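# Sort stickered items into same-colored containers with four arms

## Task

Put every item into the container whose color matches the color of the sticker on that item.

## Robot and tools

Robots: four identical i2rt Big YAM arms named arm1, arm2, arm3 and arm4. Each has six revolute joints, a two-finger gripper and a wrist camera (arm1_cam_wrist to arm4_cam_wrist). Four fixed room cameras also exist: cam_room_a1, cam_room_a2, cam_room_b1, cam_room_b2. Arm feet in the scene frame (metres, quaternion wxyz): arm1 at (-0.644, +1.377, +0.914) q=(+0.682, +0.007, +0.004, +0.731); arm2 at (-0.655, -0.555, +0.928) q=(+0.747, +0.002, +0.000, -0.665); arm3 at (+0.651, -1.332, +0.868) q=(+0.663, -0.004, -0.006, -0.748); arm4 at (+0.648, +0.477, +0.879) q=(+0.687, +0.001, +0.003, +0.727). Each foot faces along its own +x. Reach is roughly 1.0 m from the joint1 axis.

Frame: one shared scene frame, origin on the floor, +z up, lengths in metres. The printed 'hand' is the point between the finger pads, about 1 cm short of the tips. In the hand's own axes the fingers extend along +z and open/close along y. With joints 1 and 6 at zero and the hand level and forward, the wrist camera sits above the hand looking at the tips. 'hand_target' is where the hand would be at the joint targets currently held.

move: arguments are optional keys arm1, arm2, arm3, arm4 and cameras. Each arm key holds an object for that arm only; an omitted arm receives nothing new. Inside it:
- joints: absolute targets keyed by joint1_rad ... joint6_rad (radians) and gripper_m (fingertip gap in metres). Ranges: joint1 -2.879..2.879 (turn about foot, positive counter-clockwise seen from above); joint2 0..3.141 (shoulder, 0 = upper arm pointing back, increasing lifts it up and forward); joint3 0..3.019 (elbow, 0 = folded); joint4 -1.692..1.57 (hand pitch, positive tips fingers up); joint5 -1.57..1.57 (sideways swing, positive to the arm's right); joint6 -2.094..2.094 (roll, positive clockwise viewed from behind); gripper_m 0..0.093. Done tolerances are about ±0.045, 0.14, 0.09, 0.055, 0.03, 0.035 rad and ±0.003 m.
- target: seven numbers [x, y, z, qw, qx, qy, qz], an absolute hand pose in the scene frame, same form as the 'hand' line. The hand travels in a straight line from its hand_target to it. When target is given, joints may contain only gripper_m.
- speed: top path speed in m/s, 0.002 to 0.5, default 0.25; rotation is capped at double that value in rad/s. Only allowed together with target.
cameras: list of camera names, [] for none, omitted/null/['all'] for all. Out-of-range values get the call refused; unknown keys make it invalid.
All motions in one call begin together. Hand paths in a call finish simultaneously, paced by the slowest, lasting 0.5 to 10 s; a call never exceeds 15 s. Per control step the commanded pose is kept within 100 mm and 20 degrees of the measured hand, then solved by damped IK (position prioritised). Expect the hand to lag, drift and settle a centimetre or more off, worse when the arm is stretched. Joints move at unequal rates, so joint-space moves can sweep wide arcs. Nothing slows for obstacles or the other arms.

wait: seconds (0 to 10) plus optional cameras; commands nothing, returns full state. zoom_image: camera name and region [x0, y0, x1, y1] in pixels from the top-left, at most 504 by 504, on that camera's latest shown image. read_manual: section 'licences' only; no motion. finished_scene: scene = current scene number; ends the scene irreversibly, so the items must already sit correctly and stay put.

Results: a 'move' line lists each arm sent a motion with 'done' or its worst status. joint_status and hand_status describe the last accepted action: off_target (resting short, may still push), time_out (joints hold nearby targets and keep pushing; on_its_own lists them), not_followed (a safety check withheld the targets; 'joint command not followed' or 'pose unreachable'). on_its_own reports uncommanded behaviour; its 'held at' is a target, not a reading. Arms in the 'as last shown' line were not commanded and repeat earlier values. The 'pictures' line orders the images. Joint velocities are rad/s (gripper m/s); 'within noise' means still. Joint torques are in N m, positive toward larger joint values, with offsets and noise; torques 3 and 4 wrap at ±28. Gripper: closed on nothing reads 0.000-0.003; gripping a rigid part reads up to ~0.005 narrower (or ~0.002 wider) than the part; full force comes about 0.005 below the first-contact reading. To release, command well above the reading.

Cautions: if a move or wait is refused or a stop interrupts it, later move/wait/finished_scene calls in that same reply are skipped. Robots never stop on contact and keep pushing; relieve a stalled joint by sending its reported position. Robot-to-robot pressing (including one gripper closing on another's fingers) ends the scene; the clearance check may act late and ignores fingers, gripper housings and cameras. Never knock objects off the work area or to the floor, drop them, release them while moving, or slam. Sustained pushing, stretched poses or loads heat motors: MOTOR HOT appears at 85 °C, and at 100 °C the arm goes limp for 30-60 s (OVER-TEMPERATURE FAULT; keys then say limit_stop_at_motor_heat, resend targets). Objects may occasionally get a brief outside nudge. The simulation keeps running while you compose replies.

Each tool is called after ">>>" as a command line: name --argument value for each argument, lists and objects as JSON in quotes; but a table of rows of numbers goes row by row, as --pt "numbers of a row", without its own name.

## Session

>>> move --arm1 '{"joints": {"joint1_rad": 1.5, "joint2_rad": 1.139, "joint3_rad": 0.992, "joint4_rad": -0.783, "joint5_rad": 0, "joint6_rad": 0, "gripper_m": 0.093}}' --arm2 '{"joints": {"joint1_rad": -1.69, "joint2_rad": 1.139, "joint3_rad": 0.992, "joint4_rad": -0.783, "joint5_rad": 0, "joint6_rad": 0, "gripper_m": 0.093}}' --arm3 '{"joints": {"joint1_rad": 1.69, "joint2_rad": 1.139, "joint3_rad": 0.992, "joint4_rad": -0.783, "joint5_rad": 0, "joint6_rad": 0, "gripper_m": 0.093}}' --arm4 '{"joints": {"joint1_rad": -1.62, "joint2_rad": 1.139, "joint3_rad": 0.992, "joint4_rad": -0.783, "joint5_rad": 0, "joint6_rad": 0, "gripper_m": 0.093}}'

Scene clock: 1.93 s.
Joint torques (N m): arm1=[-1.61 -7.36 13.91 1.84 0.07 -0.02] | arm2=[0.85 -10.29 12.42 2.35 -0.06 0.19] | arm3=[1.55 -8.23 9.47 1.5 0.12 -0.11] | arm4=[1.32 -9.58 10.48 1.46 0.07 -0.07]
Motor temperatures (°C): arm1=[20 23 29 23 21 21 21] | arm2=[23 24 29 22 22 20 23] | arm3=[24 23 24 23 24 23 23] | arm4=[22 22 26 22 24 21 24]
Heat: arm1: hottest joint3_rad 29 °C; arm2: hottest joint3_rad 29 °C; arm3: hottest joint1_rad 24 °C; arm4: hottest joint3_rad 26 °C.
move: arm1 done; arm2 done; arm3 done; arm4 done
Joint velocities: within noise
arm1.joint_positions: joint1_rad=+1.500 joint2_rad=+1.156 joint3_rad=+0.965 joint4_rad=-0.797 joint5_rad=-0.002 joint6_rad=+0.007 gripper_m=+0.09306
arm1.joint_status: all done
arm1.hand: x=-1.0818 y=+1.3776 z=+1.1476 quat_wxyz=(+0.001, +0.956, -0.004, -0.295) (m; scene frame)
arm1.hand_target: x=-1.0897 y=+1.3780 z=+1.1708 quat_wxyz=(-0.002, +0.947, -0.001, -0.322) (m; scene frame)
arm1.hand_status: not commanded
arm2.joint_positions: joint1_rad=-1.693 joint2_rad=+1.146 joint3_rad=+0.980 joint4_rad=-0.793 joint5_rad=+0.001 joint6_rad=-0.013 gripper_m=+0.09310
arm2.joint_status: all done
arm2.hand: x=-1.1012 y=-0.5531 z=+1.1667 quat_wxyz=(+0.005, -0.954, -0.004, +0.301) (m; scene frame)
arm2.hand_target: x=-1.1055 y=-0.5545 z=+1.1772 quat_wxyz=(+0.002, -0.949, +0.001, +0.314) (m; scene frame)
arm2.hand_status: not commanded
arm3.joint_positions: joint1_rad=+1.685 joint2_rad=+1.131 joint3_rad=+0.992 joint4_rad=-0.789 joint5_rad=-0.002 joint6_rad=+0.007 gripper_m=+0.09307
arm3.joint_status: all done
arm3.hand: x=+1.0984 y=-1.3313 z=+1.1204 quat_wxyz=(-0.316, -0.004, -0.949, +0.006) (m; scene frame)
arm3.hand_target: x=+1.1006 y=-1.3294 z=+1.1179 quat_wxyz=(-0.316, +0.001, -0.949, +0.007) (m; scene frame)
arm3.hand_status: not commanded
arm4.joint_positions: joint1_rad=-1.624 joint2_rad=+1.146 joint3_rad=+0.971 joint4_rad=-0.797 joint5_rad=+0.001 joint6_rad=+0.014 gripper_m=+0.09310
arm4.joint_status: all done
arm4.hand: x=+1.0915 y=+0.4788 z=+1.1110 quat_wxyz=(-0.293, -0.005, -0.956, +0.000) (m; scene frame)
arm4.hand_target: x=+1.0989 y=+0.4810 z=+1.1267 quat_wxyz=(-0.313, +0.004, -0.950, +0.000) (m; scene frame)
arm4.hand_status: not commanded
pictures: arm1_cam_wrist, arm2_cam_wrist, arm3_cam_wrist, arm4_cam_wrist, cam_room_a1, cam_room_a2, cam_room_b1, cam_room_b2
Images, in order (width x height): arm1_cam_wrist 672x504, arm2_cam_wrist 672x504, arm3_cam_wrist 672x504, arm4_cam_wrist 672x504, cam_room_a1 672x504, cam_room_a2 672x504, cam_room_b1 672x504, cam_room_b2 672x504.

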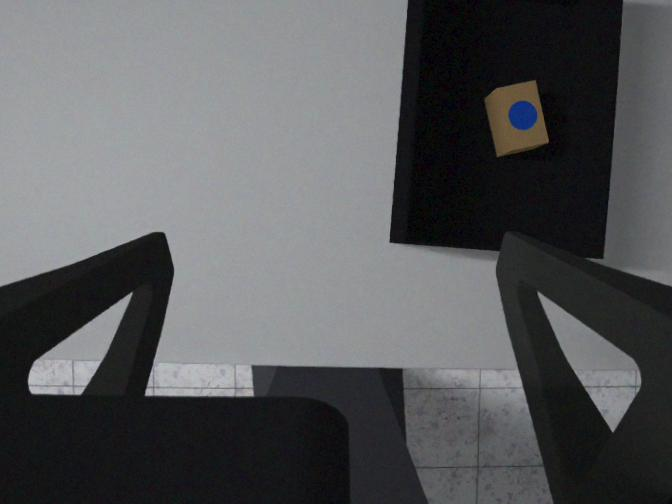

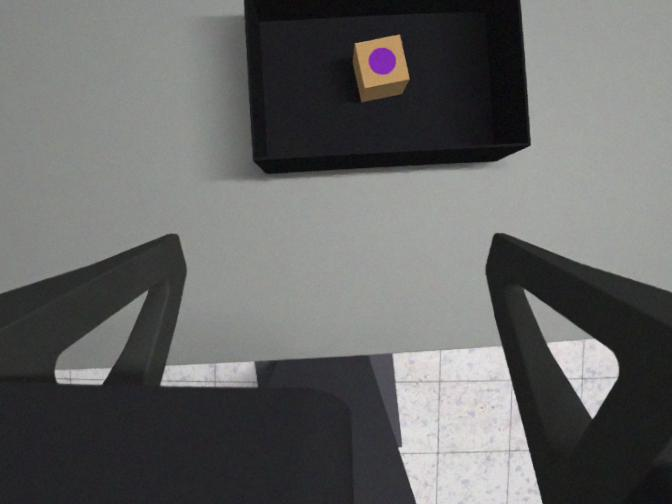

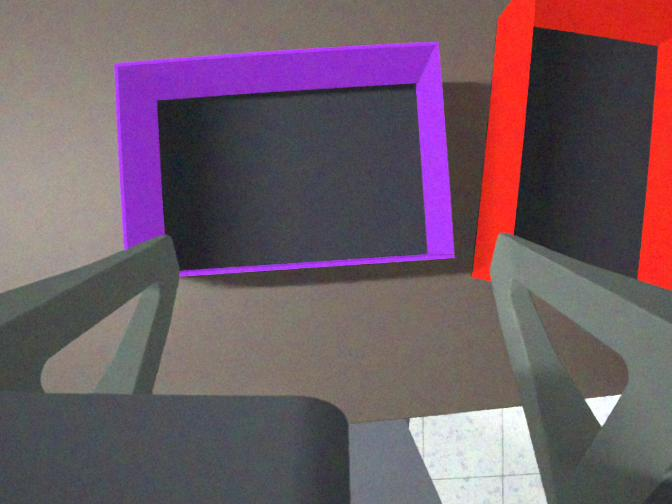

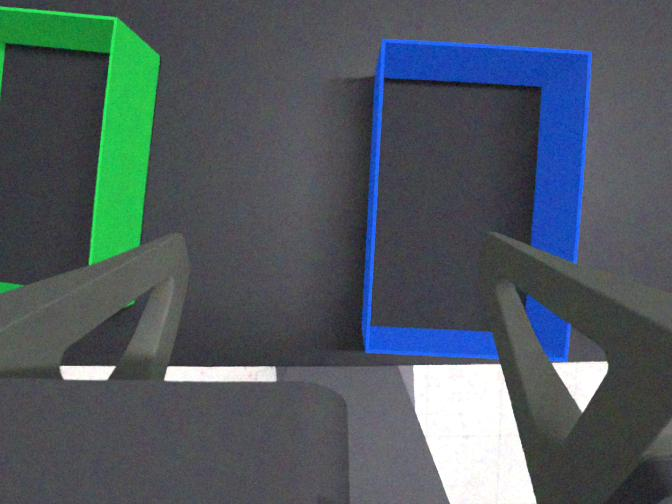

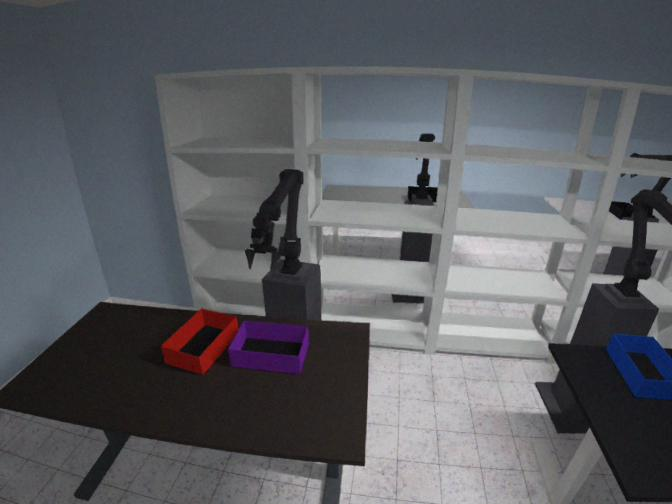

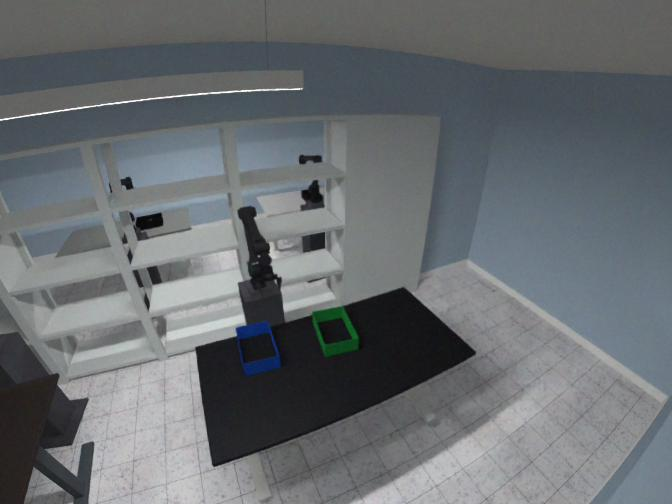

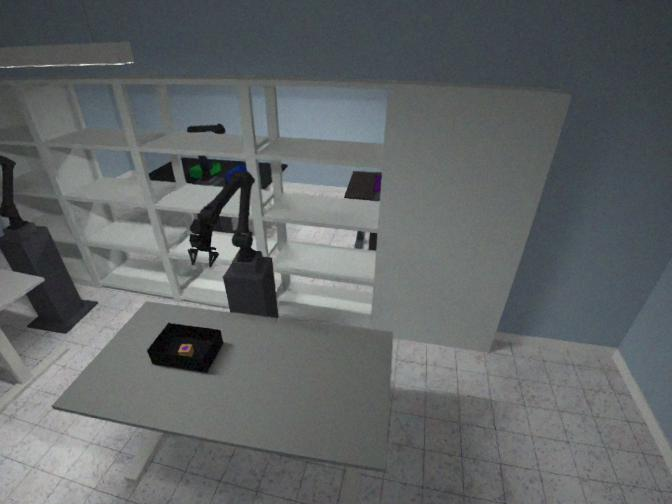

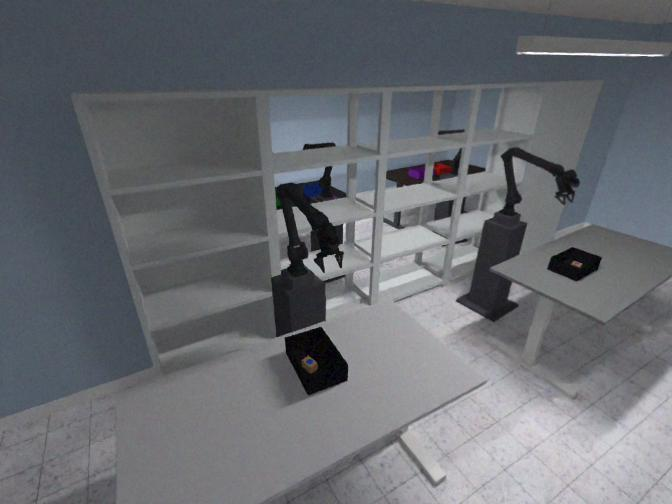

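>>> move --arm1 '{"target": [-1.237, 1.592, 0.93, -0.0329, -0.944, -0.0992, 0.3131], "speed": 0.5}' --arm2 '{"target": [-1.342, -0.497, 0.93, -0.0275, -0.9456, -0.0828, 0.3136], "speed": 0.5}' --arm3 '{"joints": {"joint1_rad": 1.69, "joint2_rad": 0.82, "joint3_rad": 1.066, "joint4_rad": -1.177, "joint5_rad": 0, "joint6_rad": 0}}' --arm4 '{"joints": {"joint1_rad": -1.62, "joint2_rad": 0.82, "joint3_rad": 1.066, "joint4_rad": -1.177, "joint5_rad": 0, "joint6_rad": 0}}' --cameras '["arm1_cam_wrist", "arm2_cam_wrist"]'

>>> move --arm3 '{"joints": {"joint1_rad": -1.988}}' --arm4 '{"joints": {"joint1_rad": 0.907}}' --cameras '["arm1_cam_wrist", "arm2_cam_wrist"]'

Scene clock: 32.90 s.
Joint torques (N m): arm1=[-0.91 -15.38 12.97 1.44 -0.29 -0.11] | arm2=[0.26 -20.07 13.19 2.35 -0.34 -0.07] | arm3=[1.55 -3.43 12.6 0.83 0.12 -0.11] | arm4=[0.85 -3.19 11.34 0.68 0.03 -0.1]
Motor temperatures (°C): arm1=[20 24 33 23 21 21 21] | arm2=[23 24 32 22 22 20 23] | arm3=[24 23 27 23 24 23 23] | arm4=[22 22 33 22 24 21 24]
Heat: arm1: hottest joint3_rad 33 °C; arm2: hottest joint3_rad 32 °C; arm3: hottest joint3_rad 27 °C; arm4: hottest joint3_rad 33 °C.
move: arm1 off_target; arm2 off_target; arm3 done; arm4 done
Joint velocities: within noise
arm1.joint_positions: joint1_rad=+1.054 joint2_rad=+1.943 joint3_rad=+1.179 joint4_rad=-0.356 joint5_rad=-0.366 joint6_rad=-0.545 gripper_m=+0.09306
arm1.joint_status: not commanded
arm1.hand: x=-1.2118 y=+1.5828 z=+0.9066 quat_wxyz=(+0.049, +0.953, +0.087, -0.285) (m; scene frame)
arm1.hand_target: x=-1.2354 y=+1.5914 z=+0.9308 quat_wxyz=(+0.033, +0.944, +0.099, -0.313) (m; scene frame)
arm1.hand_status: off_target (0.036 m and 4.1 deg from the pose sent, 0.343 m and 12.6 deg at the start)
arm2.joint_positions: joint1_rad=-1.811 joint2_rad=+2.010 joint3_rad=+1.295 joint4_rad=-0.285 joint5_rad=-0.178 joint6_rad=-0.229 gripper_m=+0.09310
arm2.joint_status: not commanded
arm2.hand: x=-1.3176 y=-0.5034 z=+0.9159 quat_wxyz=(-0.034, -0.954, -0.076, +0.290) (m; scene frame)
arm2.hand_target: x=-1.3404 y=-0.4971 z=+0.9308 quat_wxyz=(-0.027, -0.946, -0.083, +0.314) (m; scene frame)
arm2.hand_status: off_target (0.029 m and 3.1 deg from the pose sent, 0.342 m and 9.9 deg at the start)
arm3.joint_positions: joint1_rad=+1.685 joint2_rad=+0.818 joint3_rad=+1.027 joint4_rad=-1.170 joint5_rad=-0.002 joint6_rad=+0.007 gripper_m=+0.09307
arm3.joint_status: all done
arm3.hand: x=+0.9777 y=-1.3294 z=+1.1990 quat_wxyz=(-0.301, -0.004, -0.954, +0.006) (m; scene frame)
arm3.hand_target: x=+0.9809 y=-1.3278 z=+1.2172 quat_wxyz=(-0.315, +0.001, -0.949, +0.007) (m; scene frame)
arm3.hand_status: not commanded
arm4.joint_positions: joint1_rad=-1.624 joint2_rad=+0.813 joint3_rad=+1.033 joint4_rad=-1.166 joint5_rad=+0.001 joint6_rad=+0.014 gripper_m=+0.09310
arm4.joint_status: all done
arm4.hand: x=+0.9770 y=+0.4788 z=+1.2135 quat_wxyz=(-0.305, -0.005, -0.952, -0.001) (m; scene frame)
arm4.hand_target: x=+0.9799 y=+0.4805 z=+1.2270 quat_wxyz=(-0.312, +0.004, -0.950, +0.000) (m; scene frame)
arm4.hand_status: not commanded
pictures: arm1_cam_wrist, arm2_cam_wrist
Images, in order (width x height): arm1_cam_wrist 672x504, arm2_cam_wrist 672x504.

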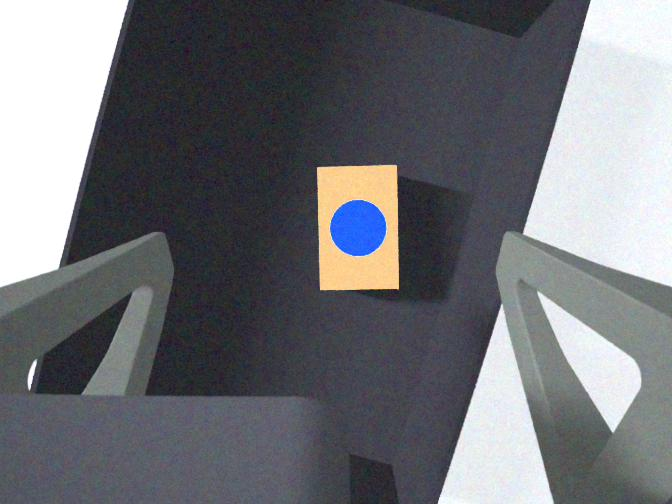

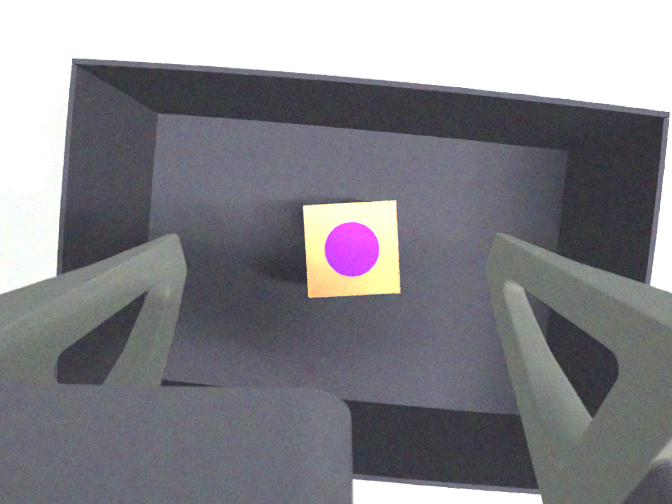

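Scene clock: 35.47 s.
Joint torques (N m): arm1=[-1.03 -15.62 12.88 1.73 -0.27 -0.08] | arm2=[0.21 -20.07 13.2 2.36 -0.34 -0.08] | arm3=[0.62 -4.6 12.6 0.81 -0.08 -0.11] | arm4=[0.91 -3.25 11.33 0.61 0.17 -0.09]
Motor temperatures (°C): arm1=[20 24 33 23 21 21 21] | arm2=[23 24 32 22 22 20 23] | arm3=[24 23 27 23 24 23 23] | arm4=[22 22 34 22 24 21 24]
Heat: arm1: hottest joint3_rad 33 °C; arm2: hottest joint3_rad 32 °C; arm3: hottest joint3_rad 27 °C; arm4: hottest joint3_rad 34 °C.
move: arm3 done; arm4 done
Joint velocities: within noise
arm1, arm2: as last shown
arm1.hand: x=-1.2118 y=+1.5828 z=+0.9066 quat_wxyz=(+0.049, +0.953, +0.088, -0.285) (m; scene frame)
arm2.joint_positions: joint1_rad=-1.811 joint2_rad=+2.010 joint3_rad=+1.295 joint4_rad=-0.285 joint5_rad=-0.178 joint6_rad=-0.230 gripper_m=+0.09310
arm2.hand_target: x=-1.3404 y=-0.4970 z=+0.9308 quat_wxyz=(-0.027, -0.946, -0.083, +0.314) (m; scene frame)
arm3.joint_positions: joint1_rad=-1.978 joint2_rad=+0.826 joint3_rad=+1.027 joint4_rad=-1.170 joint5_rad=+0.002 joint6_rad=+0.005 gripper_m=+0.09307
arm3.joint_status: all done
arm3.hand: x=+0.3672 y=-1.1607 z=+1.1936 quat_wxyz=(+0.072, -0.922, +0.254, +0.284) (m; scene frame)
arm3.hand_target: x=+0.3671 y=-1.1572 z=+1.2142 quat_wxyz=(+0.077, -0.916, +0.254, +0.301) (m; scene frame)
arm3.hand_status: not commanded
arm4.joint_positions: joint1_rad=+0.906 joint2_rad=+0.817 joint3_rad=+1.033 joint4_rad=-1.166 joint5_rad=-0.002 joint6_rad=+0.012 gripper_m=+0.09310
arm4.joint_status: all done
arm4.hand: x=+0.3801 y=+0.6663 z=+1.2146 quat_wxyz=(-0.087, +0.906, -0.291, -0.294) (m; scene frame)
arm4.hand_target: x=+0.3784 y=+0.6675 z=+1.2292 quat_wxyz=(-0.092, +0.905, -0.285, -0.302) (m; scene frame)
arm4.hand_status: not commanded
pictures: arm1_cam_wrist, arm2_cam_wrist
Images, in order (width x height): arm1_cam_wrist 672x504, arm2_cam_wrist 672x504.

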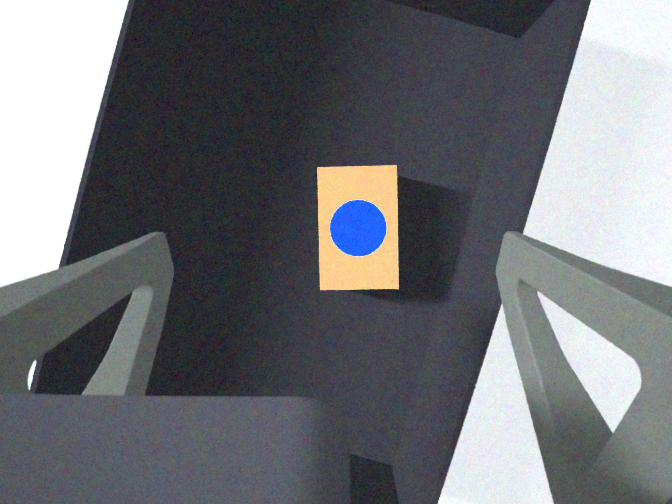

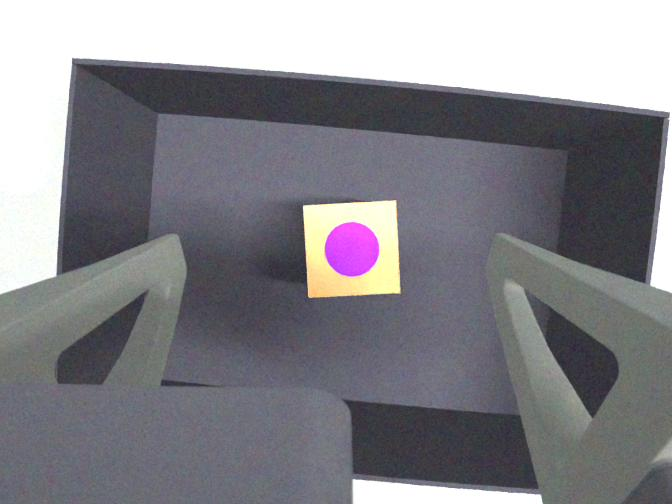

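>>> move --arm1 '{"target": [-1.2465, 1.6044, 0.7695, -0.0356, -0.9431, -0.1075, 0.3128], "speed": 0.25}' --arm2 '{"target": [-1.337, -0.493, 0.76, -0.0329, -0.944, -0.0992, 0.3131], "speed": 0.25}' --cameras '["arm1_cam_wrist", "arm2_cam_wrist"]'

Scene clock: 53.57 s.
Joint torques (N m): arm1=[-2.84 -16.32 9.72 1.81 -0.16 -0.07] | arm2=[0.15 -22.01 9.66 2.56 -0.36 -0.09] | arm3=[0.79 -4.42 12.62 0.84 -0.08 -0.11] | arm4=[0.97 -3.55 11.37 0.68 0.16 -0.09]
Motor temperatures (°C): arm1=[20 25 33 23 22 21 21] | arm2=[23 25 33 22 22 20 23] | arm3=[24 23 30 23 24 23 23] | arm4=[22 22 37 22 24 21 24]
Heat: arm1: hottest joint3_rad 33 °C; arm2: hottest joint3_rad 33 °C; arm3: hottest joint3_rad 30 °C; arm4: hottest joint3_rad 37 °C.
move: arm1 off_target; arm2 off_target
Joint velocities: within noise
arm1.joint_positions: joint1_rad=+1.053 joint2_rad=+2.279 joint3_rad=+1.236 joint4_rad=-0.076 joint5_rad=-0.386 joint6_rad=-0.577 gripper_m=+0.09301
arm1.joint_status: not commanded
arm1.hand: x=-1.2271 y=+1.5861 z=+0.7576 quat_wxyz=(+0.053, +0.950, +0.105, -0.291) (m; scene frame)
arm1.hand_target: x=-1.2455 y=+1.6041 z=+0.7705 quat_wxyz=(+0.035, +0.943, +0.108, -0.313) (m; scene frame)
arm1.hand_status: off_target (0.029 m and 3.3 deg from the pose sent, 0.143 m and 4.4 deg at the start)
arm2.joint_positions: joint1_rad=-1.821 joint2_rad=+2.341 joint3_rad=+1.318 joint4_rad=+0.019 joint5_rad=-0.206 joint6_rad=-0.269 gripper_m=+0.09310
arm2.joint_status: not commanded
arm2.hand: x=-1.3168 y=-0.5012 z=+0.7517 quat_wxyz=(-0.040, -0.951, -0.094, +0.291) (m; scene frame)
arm2.hand_target: x=-1.3361 y=-0.4931 z=+0.7608 quat_wxyz=(-0.033, -0.944, -0.099, +0.313) (m; scene frame)
arm2.hand_status: off_target (0.023 m and 2.8 deg from the pose sent, 0.157 m and 3.9 deg at the start)
arm3, arm4: as last shown
pictures: arm1_cam_wrist, arm2_cam_wrist
Images, in order (width x height): arm1_cam_wrist 672x504, arm2_cam_wrist 672x504.

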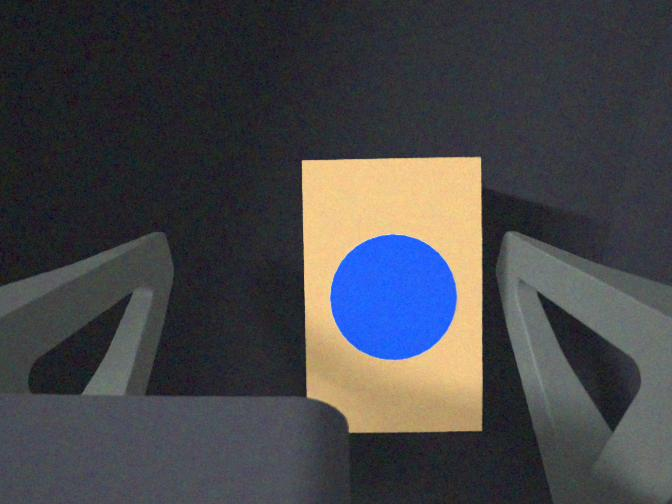

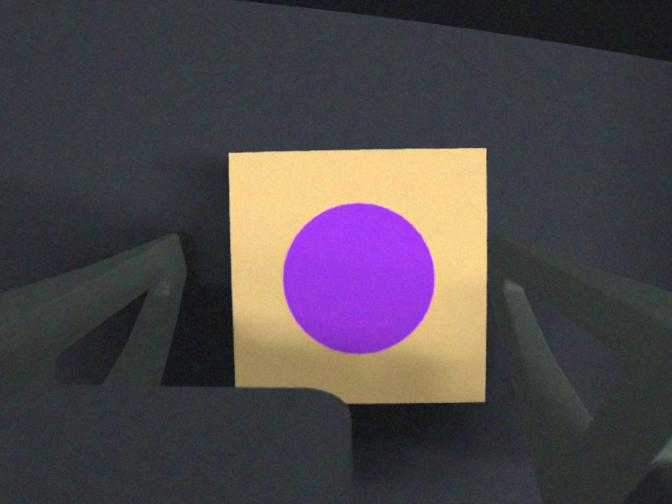

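>>> move --arm1 '{"joints": {"gripper_m": 0.028}}' --arm2 '{"joints": {"gripper_m": 0.036}}' --cameras '[]'

>>> move --arm1 '{"target": [-1.2, 1.585, 0.98, -0.0356, -0.9431, -0.1075, 0.3128], "speed": 0.4}' --arm2 '{"target": [-1.3, -0.497, 0.97, -0.0329, -0.944, -0.0992, 0.3131], "speed": 0.4}' --cameras '[]'

>>> move --arm1 '{"joints": {"joint1_rad": -2.248, "joint2_rad": 0.82, "joint3_rad": 1.066, "joint4_rad": -1.177, "joint5_rad": 0, "joint6_rad": 0}}' --arm2 '{"joints": {"joint1_rad": 0.919, "joint2_rad": 0.82, "joint3_rad": 1.066, "joint4_rad": -1.177, "joint5_rad": 0, "joint6_rad": 0}}' --cameras '["arm1_cam_wrist", "arm2_cam_wrist"]'

>>> move --arm1 '{"target": [0.01, 0.922, 1.10, 0.3004, 0.2838, 0.9057, -0.0941], "speed": 0.5}' --arm2 '{"target": [0.0, -0.943, 1.10, 0.3036, 0.2513, 0.9153, -0.0833], "speed": 0.5}' --cameras '[]'

>>> move --arm1 '{"target": [0.01, 0.922, 1.005, 0.3004, 0.2838, 0.9057, -0.0941], "speed": 0.12}' --arm2 '{"target": [0.0, -0.943, 1.002, 0.3036, 0.2513, 0.9153, -0.0833], "speed": 0.12}' --cameras '["arm1_cam_wrist", "arm2_cam_wrist"]'

Scene clock: 75.03 s.
Joint torques (N m): arm1=[-2.37 -16.73 9.66 1.72 -0.21 -0.07] | arm2=[-0.03 -21.95 9.59 2.52 -0.28 -0.05] | arm3=[0.73 -4.6 12.6 0.84 -0.08 -0.1] | arm4=[1.03 -3.31 11.48 0.57 0.13 -0.05]
Motor temperatures (°C): arm1=[20 26 33 23 22 21 21] | arm2=[23 27 33 22 22 20 23] | arm3=[24 23 32 23 24 23 23] | arm4=[22 22 39 22 24 21 24]
Heat: arm1: hottest joint3_rad 33 °C; arm2: hottest joint3_rad 33 °C; arm3: hottest joint3_rad 32 °C; arm4: hottest joint3_rad 39 °C.
move: arm1 off_target; arm2 off_target
Joint velocities: within noise
arm1.joint_positions: joint1_rad=+1.051 joint2_rad=+2.279 joint3_rad=+1.236 joint4_rad=-0.075 joint5_rad=-0.386 joint6_rad=-0.578 gripper_m=+0.04332
arm1.joint_status: gripper_m off_target (ended at +0.04335, target +0.02800)
arm1.hand: x=-1.2268 y=+1.5877 z=+0.7576 quat_wxyz=(+0.052, +0.950, +0.104, -0.291) (m; scene frame)
arm1.hand_target: x=-1.2454 y=+1.6042 z=+0.7705 quat_wxyz=(+0.035, +0.943, +0.107, -0.313) (m; scene frame)
arm1.hand_status: not commanded
arm2.joint_positions: joint1_rad=-1.821 joint2_rad=+2.341 joint3_rad=+1.318 joint4_rad=+0.020 joint5_rad=-0.208 joint6_rad=-0.272 gripper_m=+0.05303
arm2.joint_status: gripper_m off_target (ended at +0.05306, target +0.03600)
arm2.hand: x=-1.3171 y=-0.5015 z=+0.7519 quat_wxyz=(-0.040, -0.951, -0.096, +0.292) (m; scene frame)
arm2.hand_target: x=-1.3360 y=-0.4931 z=+0.7608 quat_wxyz=(-0.033, -0.944, -0.099, +0.313) (m; scene frame)
arm2.hand_status: not commanded
arm3, arm4: as last shown
pictures: none
No camera images: "cameras" was empty.

Scene clock: 76.43 s.
Joint torques (N m): arm1=[-2.37 -12.86 9.83 0.91 -0.29 -0.05] | arm2=[-0.15 -17.96 9.1 1.51 -0.32 -0.07] | arm3=[0.91 -4.54 12.63 0.84 -0.08 -0.11] | arm4=[0.85 -3.19 11.41 0.69 0.16 -0.05]
Motor temperatures (°C): arm1=[20 26 33 23 22 21 21] | arm2=[23 27 33 22 22 20 23] | arm3=[24 23 32 23 24 23 23] | arm4=[22 22 39 22 24 21 24]
Heat: arm1: hottest joint3_rad 33 °C; arm2: hottest joint3_rad 33 °C; arm3: hottest joint3_rad 32 °C; arm4: hottest joint3_rad 39 °C.
move: arm1 done; arm2 off_target
Joint velocities: within noise
arm1.joint_positions: joint1_rad=+1.047 joint2_rad=+1.781 joint3_rad=+1.155 joint4_rad=-0.428 joint5_rad=-0.387 joint6_rad=-0.581 gripper_m=+0.04332
arm1.joint_status: not commanded
arm1.hand: x=-1.2027 y=+1.5794 z=+0.9830 quat_wxyz=(+0.035, +0.941, +0.109, -0.317) (m; scene frame)
arm1.hand_target: x=-1.1999 y=+1.5849 z=+0.9800 quat_wxyz=(+0.036, +0.943, +0.107, -0.313) (m; scene frame)
arm1.hand_status: done (0.007 m and 0.6 deg from the pose sent, 0.224 m and 3.2 deg at the start)
arm2.joint_positions: joint1_rad=-1.823 joint2_rad=+1.857 joint3_rad=+1.244 joint4_rad=-0.304 joint5_rad=-0.209 joint6_rad=-0.274 gripper_m=+0.05303
arm2.joint_status: not commanded
arm2.hand: x=-1.3074 y=-0.5021 z=+0.9892 quat_wxyz=(-0.031, -0.938, -0.099, +0.331) (m; scene frame)
arm2.hand_target: x=-1.2997 y=-0.4970 z=+0.9704 quat_wxyz=(-0.033, -0.944, -0.099, +0.313) (m; scene frame)
arm2.hand_status: off_target (0.021 m and 2.2 deg from the pose sent, 0.219 m and 2.7 deg at the start)
arm3, arm4: as last shown
pictures: none
No camera images: "cameras" was empty.

Scene clock: 78.87 s.
Joint torques (N m): arm1=[-2.02 -2.37 13.08 1.09 -0.03 0.11] | arm2=[0.91 -5.66 12.03 1.43 0.14 0.22] | arm3=[0.56 -4.48 12.64 0.81 -0.08 -0.09] | arm4=[0.85 -3.25 11.29 0.57 0.12 -0.06]
Motor temperatures (°C): arm1=[20 26 34 23 21 21 21] | arm2=[23 27 33 22 22 20 23] | arm3=[24 23 33 23 24 23 23] | arm4=[22 22 39 22 24 21 24]
Heat: arm1: hottest joint3_rad 34 °C; arm2: hottest joint3_rad 33 °C; arm3: hottest joint3_rad 33 °C; arm4: hottest joint3_rad 39 °C.
move: arm1 done; arm2 done
Joint velocities: within noise
arm1.joint_positions: joint1_rad=-2.244 joint2_rad=+0.834 joint3_rad=+1.046 joint4_rad=-1.168 joint5_rad=+0.002 joint6_rad=-0.007 gripper_m=+0.04339
arm1.joint_status: all done
arm1.hand: x=-0.3648 y=+1.1866 z=+1.2454 quat_wxyz=(-0.281, -0.280, -0.913, +0.093) (m; scene frame)
arm1.hand_target: x=-0.3675 y=+1.1871 z=+1.2589 quat_wxyz=(-0.293, -0.284, -0.908, +0.095) (m; scene frame)
arm1.hand_status: not commanded
arm2.joint_positions: joint1_rad=+0.917 joint2_rad=+0.832 joint3_rad=+1.059 joint4_rad=-1.165 joint5_rad=-0.004 joint6_rad=-0.015 gripper_m=+0.05306
arm2.joint_status: all done
arm2.hand: x=-0.3681 y=-0.7275 z=+1.2716 quat_wxyz=(-0.300, -0.245, -0.918, +0.081) (m; scene frame)
arm2.hand_target: x=-0.3717 y=-0.7251 z=+1.2775 quat_wxyz=(-0.304, -0.251, -0.915, +0.081) (m; scene frame)
arm2.hand_status: not commanded
arm3, arm4: as last shown
pictures: arm1_cam_wrist, arm2_cam_wrist
Images, in order (width x height): arm1_cam_wrist 672x504, arm2_cam_wrist 672x504.

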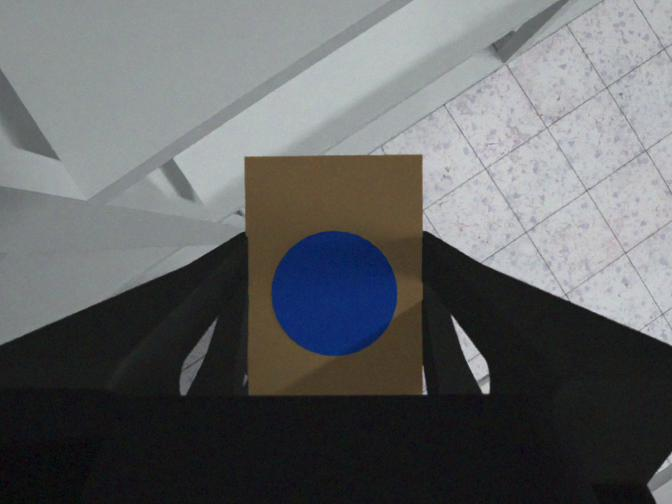

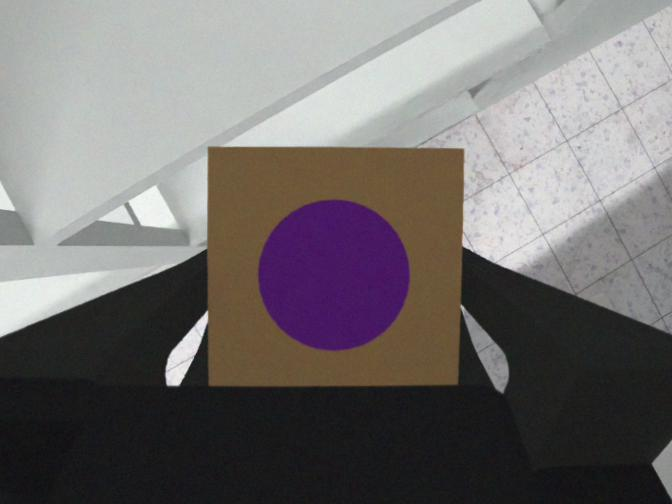

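Scene clock: 80.80 s.
Joint torques (N m): arm1=[-2.55 -21.6 17.43 0.87 -0.03 0.09] | arm2=[1.2 -23.77 16.64 1.43 0.15 0.21] | arm3=[0.5 -4.6 12.7 0.81 -0.08 -0.1] | arm4=[1.2 -3.25 11.36 0.59 0.13 -0.07]
Motor temperatures (°C): arm1=[20 26 34 23 21 21 21] | arm2=[23 27 34 22 22 20 23] | arm3=[24 23 33 23 24 23 23] | arm4=[22 22 39 22 24 21 24]
Heat: arm1: hottest joint3_rad 34 °C; arm2: hottest joint3_rad 34 °C; arm3: hottest joint3_rad 33 °C; arm4: hottest joint3_rad 39 °C.
move: arm1 off_target; arm2 off_target
Joint velocities: within noise
arm1.joint_positions: joint1_rad=-2.244 joint2_rad=+2.083 joint3_rad=+1.892 joint4_rad=-0.802 joint5_rad=-0.006 joint6_rad=-0.007 gripper_m=+0.04339
arm1.joint_status: not commanded
arm1.hand: x=-0.0024 y=+0.9366 z=+1.0516 quat_wxyz=(-0.265, -0.281, -0.919, +0.084) (m; scene frame)
arm1.hand_target: x=+0.0074 y=+0.9237 z=+1.1003 quat_wxyz=(-0.301, -0.284, -0.906, +0.094) (m; scene frame)
arm1.hand_status: off_target (0.052 m and 4.5 deg from the pose sent, 0.481 m and 2.4 deg at the start)
arm2.joint_positions: joint1_rad=+0.917 joint2_rad=+1.992 joint3_rad=+1.715 joint4_rad=-0.709 joint5_rad=+0.001 joint6_rad=-0.014 gripper_m=+0.05306
arm2.joint_status: not commanded
arm2.hand: x=-0.0182 y=-0.9359 z=+1.0673 quat_wxyz=(-0.278, -0.248, -0.925, +0.077) (m; scene frame)
arm2.hand_target: x=-0.0019 y=-0.9419 z=+1.1004 quat_wxyz=(-0.304, -0.251, -0.915, +0.083) (m; scene frame)
arm2.hand_status: off_target (0.038 m and 3.2 deg from the pose sent, 0.460 m and 0.9 deg at the start)
arm3, arm4: as last shown
pictures: none
No camera images: "cameras" was empty.

Scene clock: 82.17 s.
Joint torques (N m): arm1=[-2.9 -17.79 10.32 1.94 0.06 0.15] | arm2=[1.2 -21.13 10.35 2.71 0.14 0.18] | arm3=[0.5 -4.48 12.62 0.81 -0.08 -0.11] | arm4=[0.91 -3.19 11.44 0.49 0.15 -0.09]
Motor temperatures (°C): arm1=[20 26 34 23 21 21 21] | arm2=[23 27 34 22 22 20 23] | arm3=[24 23 33 23 24 23 23] | arm4=[22 22 39 22 24 21 24]
Heat: arm1: hottest joint3_rad 34 °C; arm2: hottest joint3_rad 34 °C; arm3: hottest joint3_rad 33 °C; arm4: hottest joint3_rad 39 °C.
move: arm1 off_target; arm2 off_target
Joint velocities: within noise
arm1.joint_positions: joint1_rad=-2.244 joint2_rad=+2.104 joint3_rad=+1.831 joint4_rad=-0.623 joint5_rad=-0.007 joint6_rad=-0.005 gripper_m=+0.04339
arm1.joint_status: not commanded
arm1.hand: x=+0.0123 y=+0.9265 z=+1.0295 quat_wxyz=(-0.309, -0.277, -0.905, +0.097) (m; scene frame)
arm1.hand_target: x=+0.0093 y=+0.9224 z=+1.0054 quat_wxyz=(-0.300, -0.284, -0.906, +0.094) (m; scene frame)
arm1.hand_status: off_target (0.025 m and 1.3 deg from the pose sent, 0.050 m and 4.5 deg at the start)
arm2.joint_positions: joint1_rad=+0.917 joint2_rad=+2.050 joint3_rad=+1.661 joint4_rad=-0.524 joint5_rad=+0.002 joint6_rad=-0.011 gripper_m=+0.05306
arm2.joint_status: not commanded
arm2.hand: x=-0.0022 y=-0.9453 z=+1.0238 quat_wxyz=(-0.311, -0.247, -0.914, +0.086) (m; scene frame)
arm2.hand_target: x=-0.0007 y=-0.9427 z=+1.0021 quat_wxyz=(-0.303, -0.251, -0.915, +0.083) (m; scene frame)
arm2.hand_status: off_target (0.022 m and 1.1 deg from the pose sent, 0.068 m and 3.2 deg at the start)
arm3, arm4: as last shown
pictures: arm1_cam_wrist, arm2_cam_wrist
Images, in order (width x height): arm1_cam_wrist 672x504, arm2_cam_wrist 672x504.

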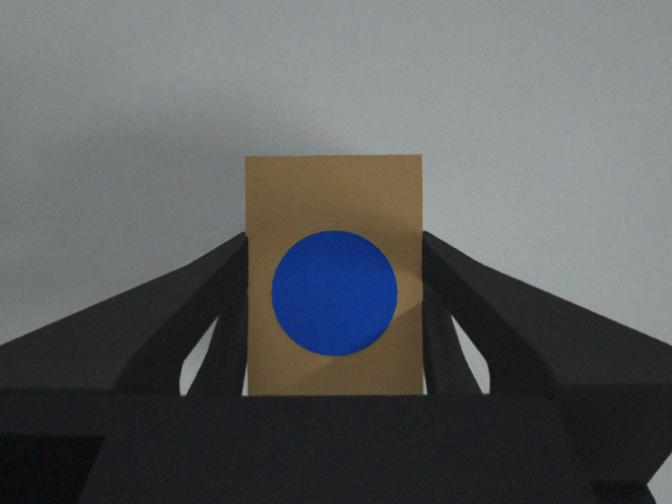

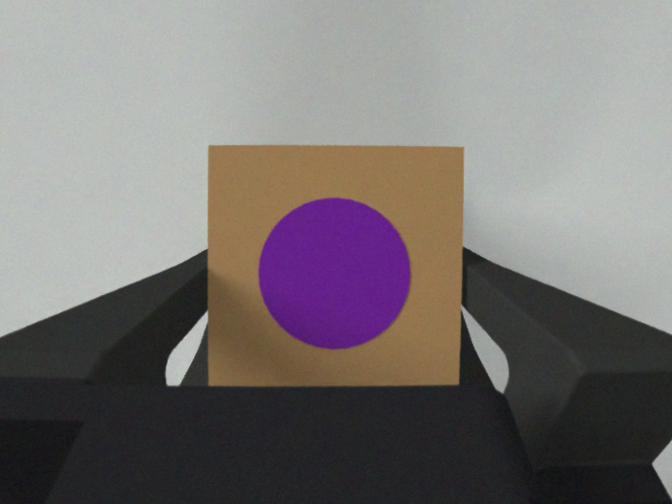

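>>> move --arm1 '{"target": [0.009, 0.9225, 0.993, 0.3004, 0.2838, 0.9057, -0.0941], "speed": 0.1}' --cameras '[]'

>>> move --arm1 '{"joints": {"gripper_m": 0.093}}' --arm2 '{"joints": {"gripper_m": 0.093}}' --cameras '["arm1_cam_wrist", "arm2_cam_wrist"]'

>>> move --arm1 '{"target": [-0.373, 1.189, 1.264, 0.3004, 0.2838, 0.9057, -0.0941], "speed": 0.5}' --arm2 '{"target": [-0.371, -0.7235, 1.278, 0.3036, 0.2513, 0.9153, -0.0833], "speed": 0.5}' --cameras '[]'

>>> move --arm4 '{"target": [-0.012, 0.965, 1.13, 0.0941, -0.9057, 0.2838, 0.3004], "speed": 0.5}' --arm3 '{"target": [-0.025, -0.928, 1.12, 0.0836, -0.9151, 0.2521, 0.3035], "speed": 0.5}' --cameras '["arm4_cam_wrist", "arm3_cam_wrist"]'

Scene clock: 93.03 s.
Joint torques (N m): arm1=[-2.32 -16.67 9.37 1.95 0.03 0.06] | arm2=[1.08 -21.42 10.37 2.69 0.14 0.18] | arm3=[0.62 -4.54 12.62 0.85 -0.09 -0.1] | arm4=[0.5 -3.72 11.41 0.54 0.13 -0.05]
Motor temperatures (°C): arm1=[20 26 34 23 21 21 22] | arm2=[23 27 34 22 22 20 24] | arm3=[24 23 33 23 24 23 23] | arm4=[22 22 40 22 24 21 24]
Heat: arm1: hottest joint3_rad 34 °C; arm2: hottest joint3_rad 34 °C; arm3: hottest joint3_rad 33 °C; arm4: hottest joint3_rad 40 °C.
move: arm1 off_target
Joint velocities: within noise
arm1.joint_positions: joint1_rad=-2.244 joint2_rad=+2.104 joint3_rad=+1.821 joint4_rad=-0.594 joint5_rad=-0.007 joint6_rad=-0.004 gripper_m=+0.04339
arm1.joint_status: not commanded
arm1.hand: x=+0.0144 y=+0.9251 z=+1.0286 quat_wxyz=(-0.318, -0.276, -0.901, +0.100) (m; scene frame)
arm1.hand_target: x=+0.0079 y=+0.9233 z=+0.9936 quat_wxyz=(-0.300, -0.284, -0.906, +0.094) (m; scene frame)
arm1.hand_status: off_target (0.036 m and 2.3 deg from the pose sent, 0.037 m and 1.3 deg at the start)
arm2, arm3, arm4: as last shown
pictures: none
No camera images: "cameras" was empty.

Scene clock: 93.77 s.
Joint torques (N m): arm1=[-2.14 -18.78 11.17 1.83 0.05 0.09] | arm2=[1.14 -21.19 10.36 2.71 0.14 0.18] | arm3=[0.73 -4.48 12.63 0.84 -0.08 -0.09] | arm4=[0.5 -3.19 11.38 0.65 0.13 -0.08]
Motor temperatures (°C): arm1=[20 26 34 23 21 21 22] | arm2=[23 27 35 22 22 20 23] | arm3=[24 23 34 23 24 23 23] | arm4=[22 22 40 22 24 21 24]
Heat: arm1: hottest joint3_rad 34 °C; arm2: hottest joint3_rad 35 °C; arm3: hottest joint3_rad 34 °C; arm4: hottest joint3_rad 40 °C.
move: arm1 done; arm2 done
Joint velocities: within noise
arm1.joint_positions: joint1_rad=-2.246 joint2_rad=+2.124 joint3_rad=+1.800 joint4_rad=-0.590 joint5_rad=-0.008 joint6_rad=+0.001 gripper_m=+0.09297
arm1.joint_status: all done
arm1.hand: x=+0.0080 y=+0.9268 z=+1.0033 quat_wxyz=(-0.302, -0.281, -0.906, +0.094) (m; scene frame)
arm1.hand_target: x=+0.0078 y=+0.9233 z=+0.9935 quat_wxyz=(-0.300, -0.284, -0.906, +0.094) (m; scene frame)
arm1.hand_status: not commanded
arm2.joint_positions: joint1_rad=+0.917 joint2_rad=+2.050 joint3_rad=+1.661 joint4_rad=-0.524 joint5_rad=+0.002 joint6_rad=-0.011 gripper_m=+0.09293
arm2.joint_status: all done
arm2.hand: x=-0.0022 y=-0.9453 z=+1.0238 quat_wxyz=(-0.311, -0.247, -0.914, +0.086) (m; scene frame)
arm2.hand_target: x=-0.0007 y=-0.9426 z=+1.0021 quat_wxyz=(-0.303, -0.251, -0.915, +0.083) (m; scene frame)
arm2.hand_status: not commanded
arm3.joint_positions: joint1_rad=-1.978 joint2_rad=+0.826 joint3_rad=+1.027 joint4_rad=-1.170 joint5_rad=+0.002 joint6_rad=+0.005 gripper_m=+0.09307
arm3.joint_status: not commanded
arm3.hand: x=+0.3672 y=-1.1607 z=+1.1936 quat_wxyz=(+0.072, -0.922, +0.254, +0.284) (m; scene frame)
arm3.hand_target: x=+0.3671 y=-1.1572 z=+1.2142 quat_wxyz=(+0.077, -0.916, +0.254, +0.301) (m; scene frame)
arm3.hand_status: not commanded
arm4.joint_positions: joint1_rad=+0.906 joint2_rad=+0.817 joint3_rad=+1.033 joint4_rad=-1.166 joint5_rad=-0.002 joint6_rad=+0.012 gripper_m=+0.09310
arm4.joint_status: not commanded
arm4.hand: x=+0.3801 y=+0.6663 z=+1.2146 quat_wxyz=(-0.087, +0.906, -0.291, -0.294) (m; scene frame)
arm4.hand_target: x=+0.3784 y=+0.6675 z=+1.2292 quat_wxyz=(-0.092, +0.905, -0.285, -0.302) (m; scene frame)
arm4.hand_status: not commanded
pictures: arm1_cam_wrist, arm2_cam_wrist
Images, in order (width x height): arm1_cam_wrist 672x504, arm2_cam_wrist 672x504.

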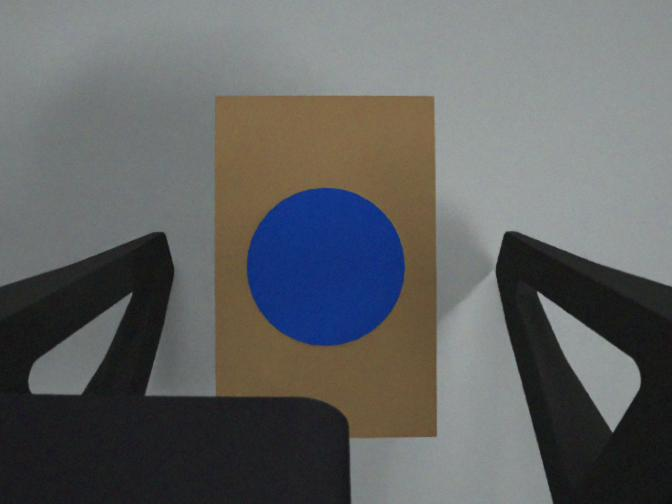

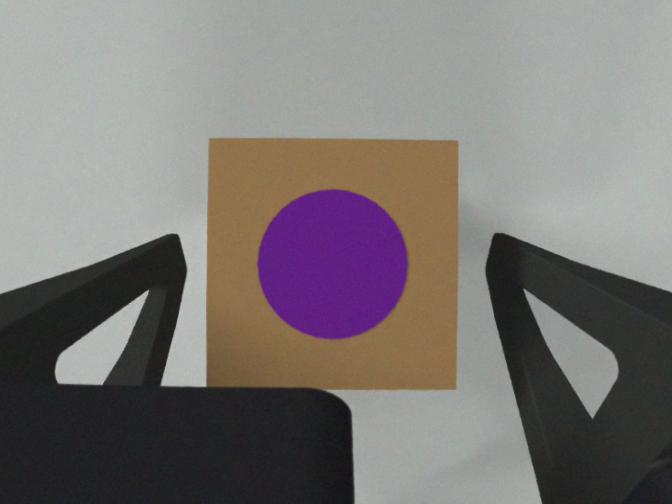

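Scene clock: 95.77 s.
Joint torques (N m): arm1=[-2.02 -0.44 12.94 0.99 -0.02 -0.06] | arm2=[1.61 -3.55 12.31 1.39 0.15 0.19] | arm3=[0.62 -4.48 12.63 0.8 -0.08 -0.1] | arm4=[0.85 -3.02 11.38 0.55 0.13 -0.11]
Motor temperatures (°C): arm1=[20 26 34 23 21 21 22] | arm2=[23 27 35 22 22 20 23] | arm3=[24 23 34 23 24 23 23] | arm4=[22 22 40 22 24 21 24]
Heat: arm1: hottest joint3_rad 34 °C; arm2: hottest joint3_rad 35 °C; arm3: hottest joint3_rad 34 °C; arm4: hottest joint3_rad 40 °C.
move: arm1 done; arm2 done
Joint velocities: within noise
arm1.joint_positions: joint1_rad=-2.250 joint2_rad=+0.796 joint3_rad=+1.047 joint4_rad=-1.170 joint5_rad=-0.012 joint6_rad=+0.002 gripper_m=+0.09297
arm1.joint_status: not commanded
arm1.hand: x=-0.3714 y=+1.1917 z=+1.2575 quat_wxyz=(-0.300, -0.283, -0.906, +0.092) (m; scene frame)
arm1.hand_target: x=-0.3730 y=+1.1890 z=+1.2640 quat_wxyz=(-0.300, -0.284, -0.906, +0.094) (m; scene frame)
arm1.hand_status: done (0.007 m and 0.3 deg from the pose sent, 0.531 m and 0.3 deg at the start)
arm2.joint_positions: joint1_rad=+0.920 joint2_rad=+0.811 joint3_rad=+1.055 joint4_rad=-1.163 joint5_rad=+0.006 joint6_rad=-0.005 gripper_m=+0.09293
arm2.joint_status: not commanded
arm2.hand: x=-0.3723 y=-0.7258 z=+1.2768 quat_wxyz=(-0.308, -0.249, -0.914, +0.086) (m; scene frame)
arm2.hand_target: x=-0.3710 y=-0.7235 z=+1.2780 quat_wxyz=(-0.304, -0.251, -0.915, +0.083) (m; scene frame)
arm2.hand_status: done (0.003 m and 0.7 deg from the pose sent, 0.500 m and 1.1 deg at the start)
arm3, arm4: as last shown
pictures: none
No camera images: "cameras" was empty.

Scene clock: 97.87 s.
Joint torques (N m): arm1=[-2.78 -0.62 13.05 0.77 -0.05 -0.06] | arm2=[1.49 -3.6 12.3 1.37 0.15 0.19] | arm3=[1.38 -25.82 14.13 0.76 0.12 -0.11] | arm4=[0.38 -25.76 12.86 0.53 -0.08 -0.09]
Motor temperatures (°C): arm1=[20 25 35 23 21 21 22] | arm2=[23 27 35 22 22 20 23] | arm3=[24 24 34 23 24 23 23] | arm4=[22 22 41 22 24 21 24]
Heat: arm1: hottest joint3_rad 35 °C; arm2: hottest joint3_rad 35 °C; arm3: hottest joint3_rad 34 °C; arm4: hottest joint3_rad 41 °C.
move: arm3 off_target; arm4 off_target
Joint velocities: within noise
arm1, arm2: as last shown
arm3.joint_positions: joint1_rad=-1.978 joint2_rad=+2.047 joint3_rad=+2.026 joint4_rad=-0.957 joint5_rad=+0.010 joint6_rad=+0.005 gripper_m=+0.09307
arm3.joint_status: not commanded
arm3.hand: x=-0.0174 y=-0.9359 z=+1.0849 quat_wxyz=(+0.074, -0.923, +0.255, +0.278) (m; scene frame)
arm3.hand_target: x=-0.0234 y=-0.9290 z=+1.1201 quat_wxyz=(+0.084, -0.915, +0.252, +0.304) (m; scene frame)
arm3.hand_status: off_target (0.037 m and 3.3 deg from the pose sent, 0.462 m and 2.7 deg at the start)
arm4.joint_positions: joint1_rad=+0.885 joint2_rad=+2.169 joint3_rad=+2.240 joint4_rad=-1.035 joint5_rad=-0.009 joint6_rad=-0.013 gripper_m=+0.09310
arm4.joint_status: not commanded
arm4.hand: x=-0.0083 y=+0.9557 z=+1.1105 quat_wxyz=(-0.088, +0.909, -0.289, -0.286) (m; scene frame)
arm4.hand_target: x=-0.0111 y=+0.9645 z=+1.1301 quat_wxyz=(-0.095, +0.905, -0.284, -0.301) (m; scene frame)
arm4.hand_status: off_target (0.022 m and 1.9 deg from the pose sent, 0.500 m and 1.4 deg at the start)
pictures: arm3_cam_wrist, arm4_cam_wrist
Images, in order (width x height): arm3_cam_wrist 672x504, arm4_cam_wrist 672x504.

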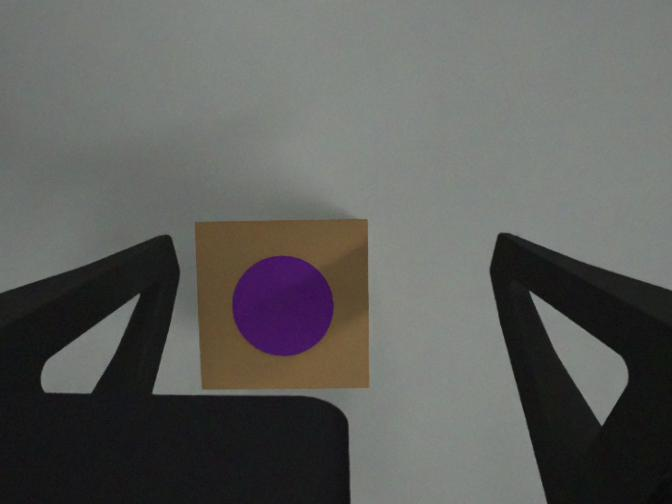

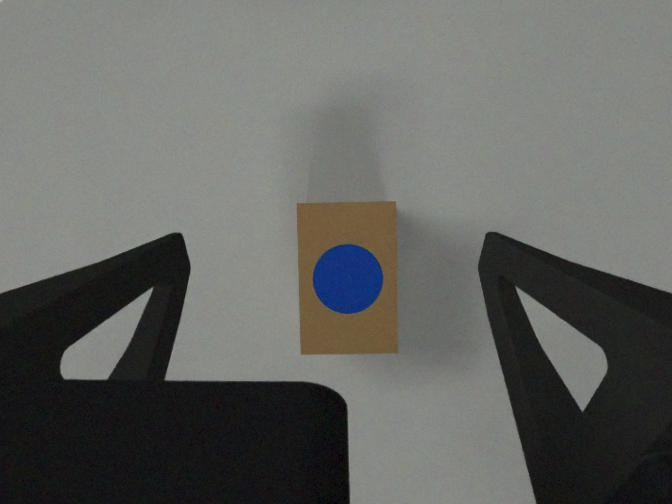

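>>> move --arm4 '{"target": [-0.004, 0.964, 1.043, 0.0910, -0.9086, 0.2744, 0.3013], "speed": 0.2}' --arm3 '{"target": [-0.0246, -0.948, 1.03, 0.0801, -0.9179, 0.2417, 0.3044], "speed": 0.2}' --cameras '["arm4_cam_wrist", "arm3_cam_wrist"]'

Scene clock: 116.70 s.
Joint torques (N m): arm1=[-2.55 -0.44 12.86 0.73 -0.06 -0.04] | arm2=[1.55 -3.72 12.29 1.37 0.14 0.19] | arm3=[2.61 -24.76 9.43 1.77 0.06 -0.12] | arm4=[0.5 -26.46 9.73 1.54 -0.09 -0.1]
Motor temperatures (°C): arm1=[20 25 37 23 21 21 21] | arm2=[23 26 36 22 22 20 23] | arm3=[24 26 36 23 24 23 23] | arm4=[22 25 44 22 24 21 24]
Heat: arm1: hottest joint3_rad 37 °C; arm2: hottest joint3_rad 36 °C; arm3: hottest joint3_rad 36 °C; arm4: hottest joint3_rad 44 °C.
move: arm3 off_target; arm4 off_target
Joint velocities: within noise
arm1, arm2: as last shown
arm3.joint_positions: joint1_rad=-1.976 joint2_rad=+2.035 joint3_rad=+1.839 joint4_rad=-0.742 joint5_rad=+0.011 joint6_rad=+0.004 gripper_m=+0.09307
arm3.joint_status: not commanded
arm3.hand: x=-0.0160 y=-0.9398 z=+1.0272 quat_wxyz=(+0.079, -0.917, +0.253, +0.297) (m; scene frame)
arm3.hand_target: x=-0.0244 y=-0.9480 z=+1.0300 quat_wxyz=(+0.080, -0.918, +0.242, +0.304) (m; scene frame)
arm3.hand_status: off_target (0.012 m and 1.5 deg from the pose sent, 0.057 m and 3.5 deg at the start)
arm4.joint_positions: joint1_rad=+0.874 joint2_rad=+2.161 joint3_rad=+2.022 joint4_rad=-0.824 joint5_rad=-0.027 joint6_rad=-0.037 gripper_m=+0.09310
arm4.joint_status: not commanded
arm4.hand: x=-0.0015 y=+0.9571 z=+1.0328 quat_wxyz=(-0.085, +0.912, -0.280, -0.288) (m; scene frame)
arm4.hand_target: x=-0.0037 y=+0.9639 z=+1.0431 quat_wxyz=(-0.091, +0.909, -0.274, -0.301) (m; scene frame)
arm4.hand_status: off_target (0.013 m and 1.9 deg from the pose sent, 0.068 m and 2.4 deg at the start)
pictures: arm3_cam_wrist, arm4_cam_wrist
Images, in order (width x height): arm3_cam_wrist 672x504, arm4_cam_wrist 672x504.

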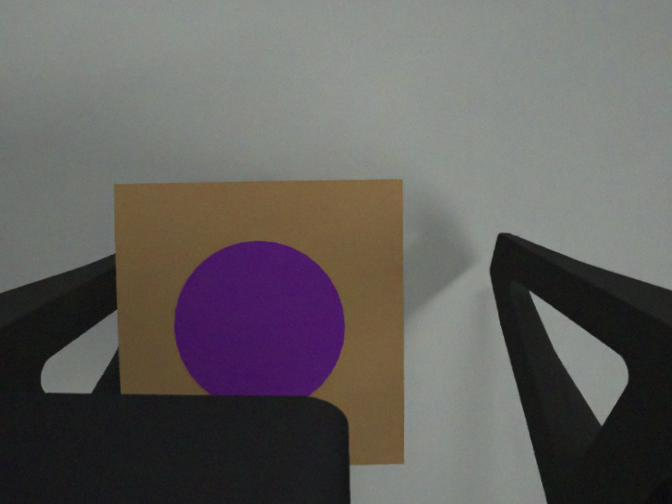

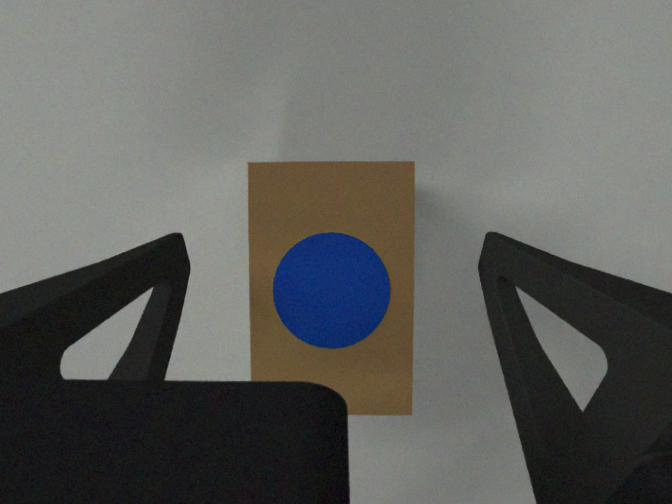

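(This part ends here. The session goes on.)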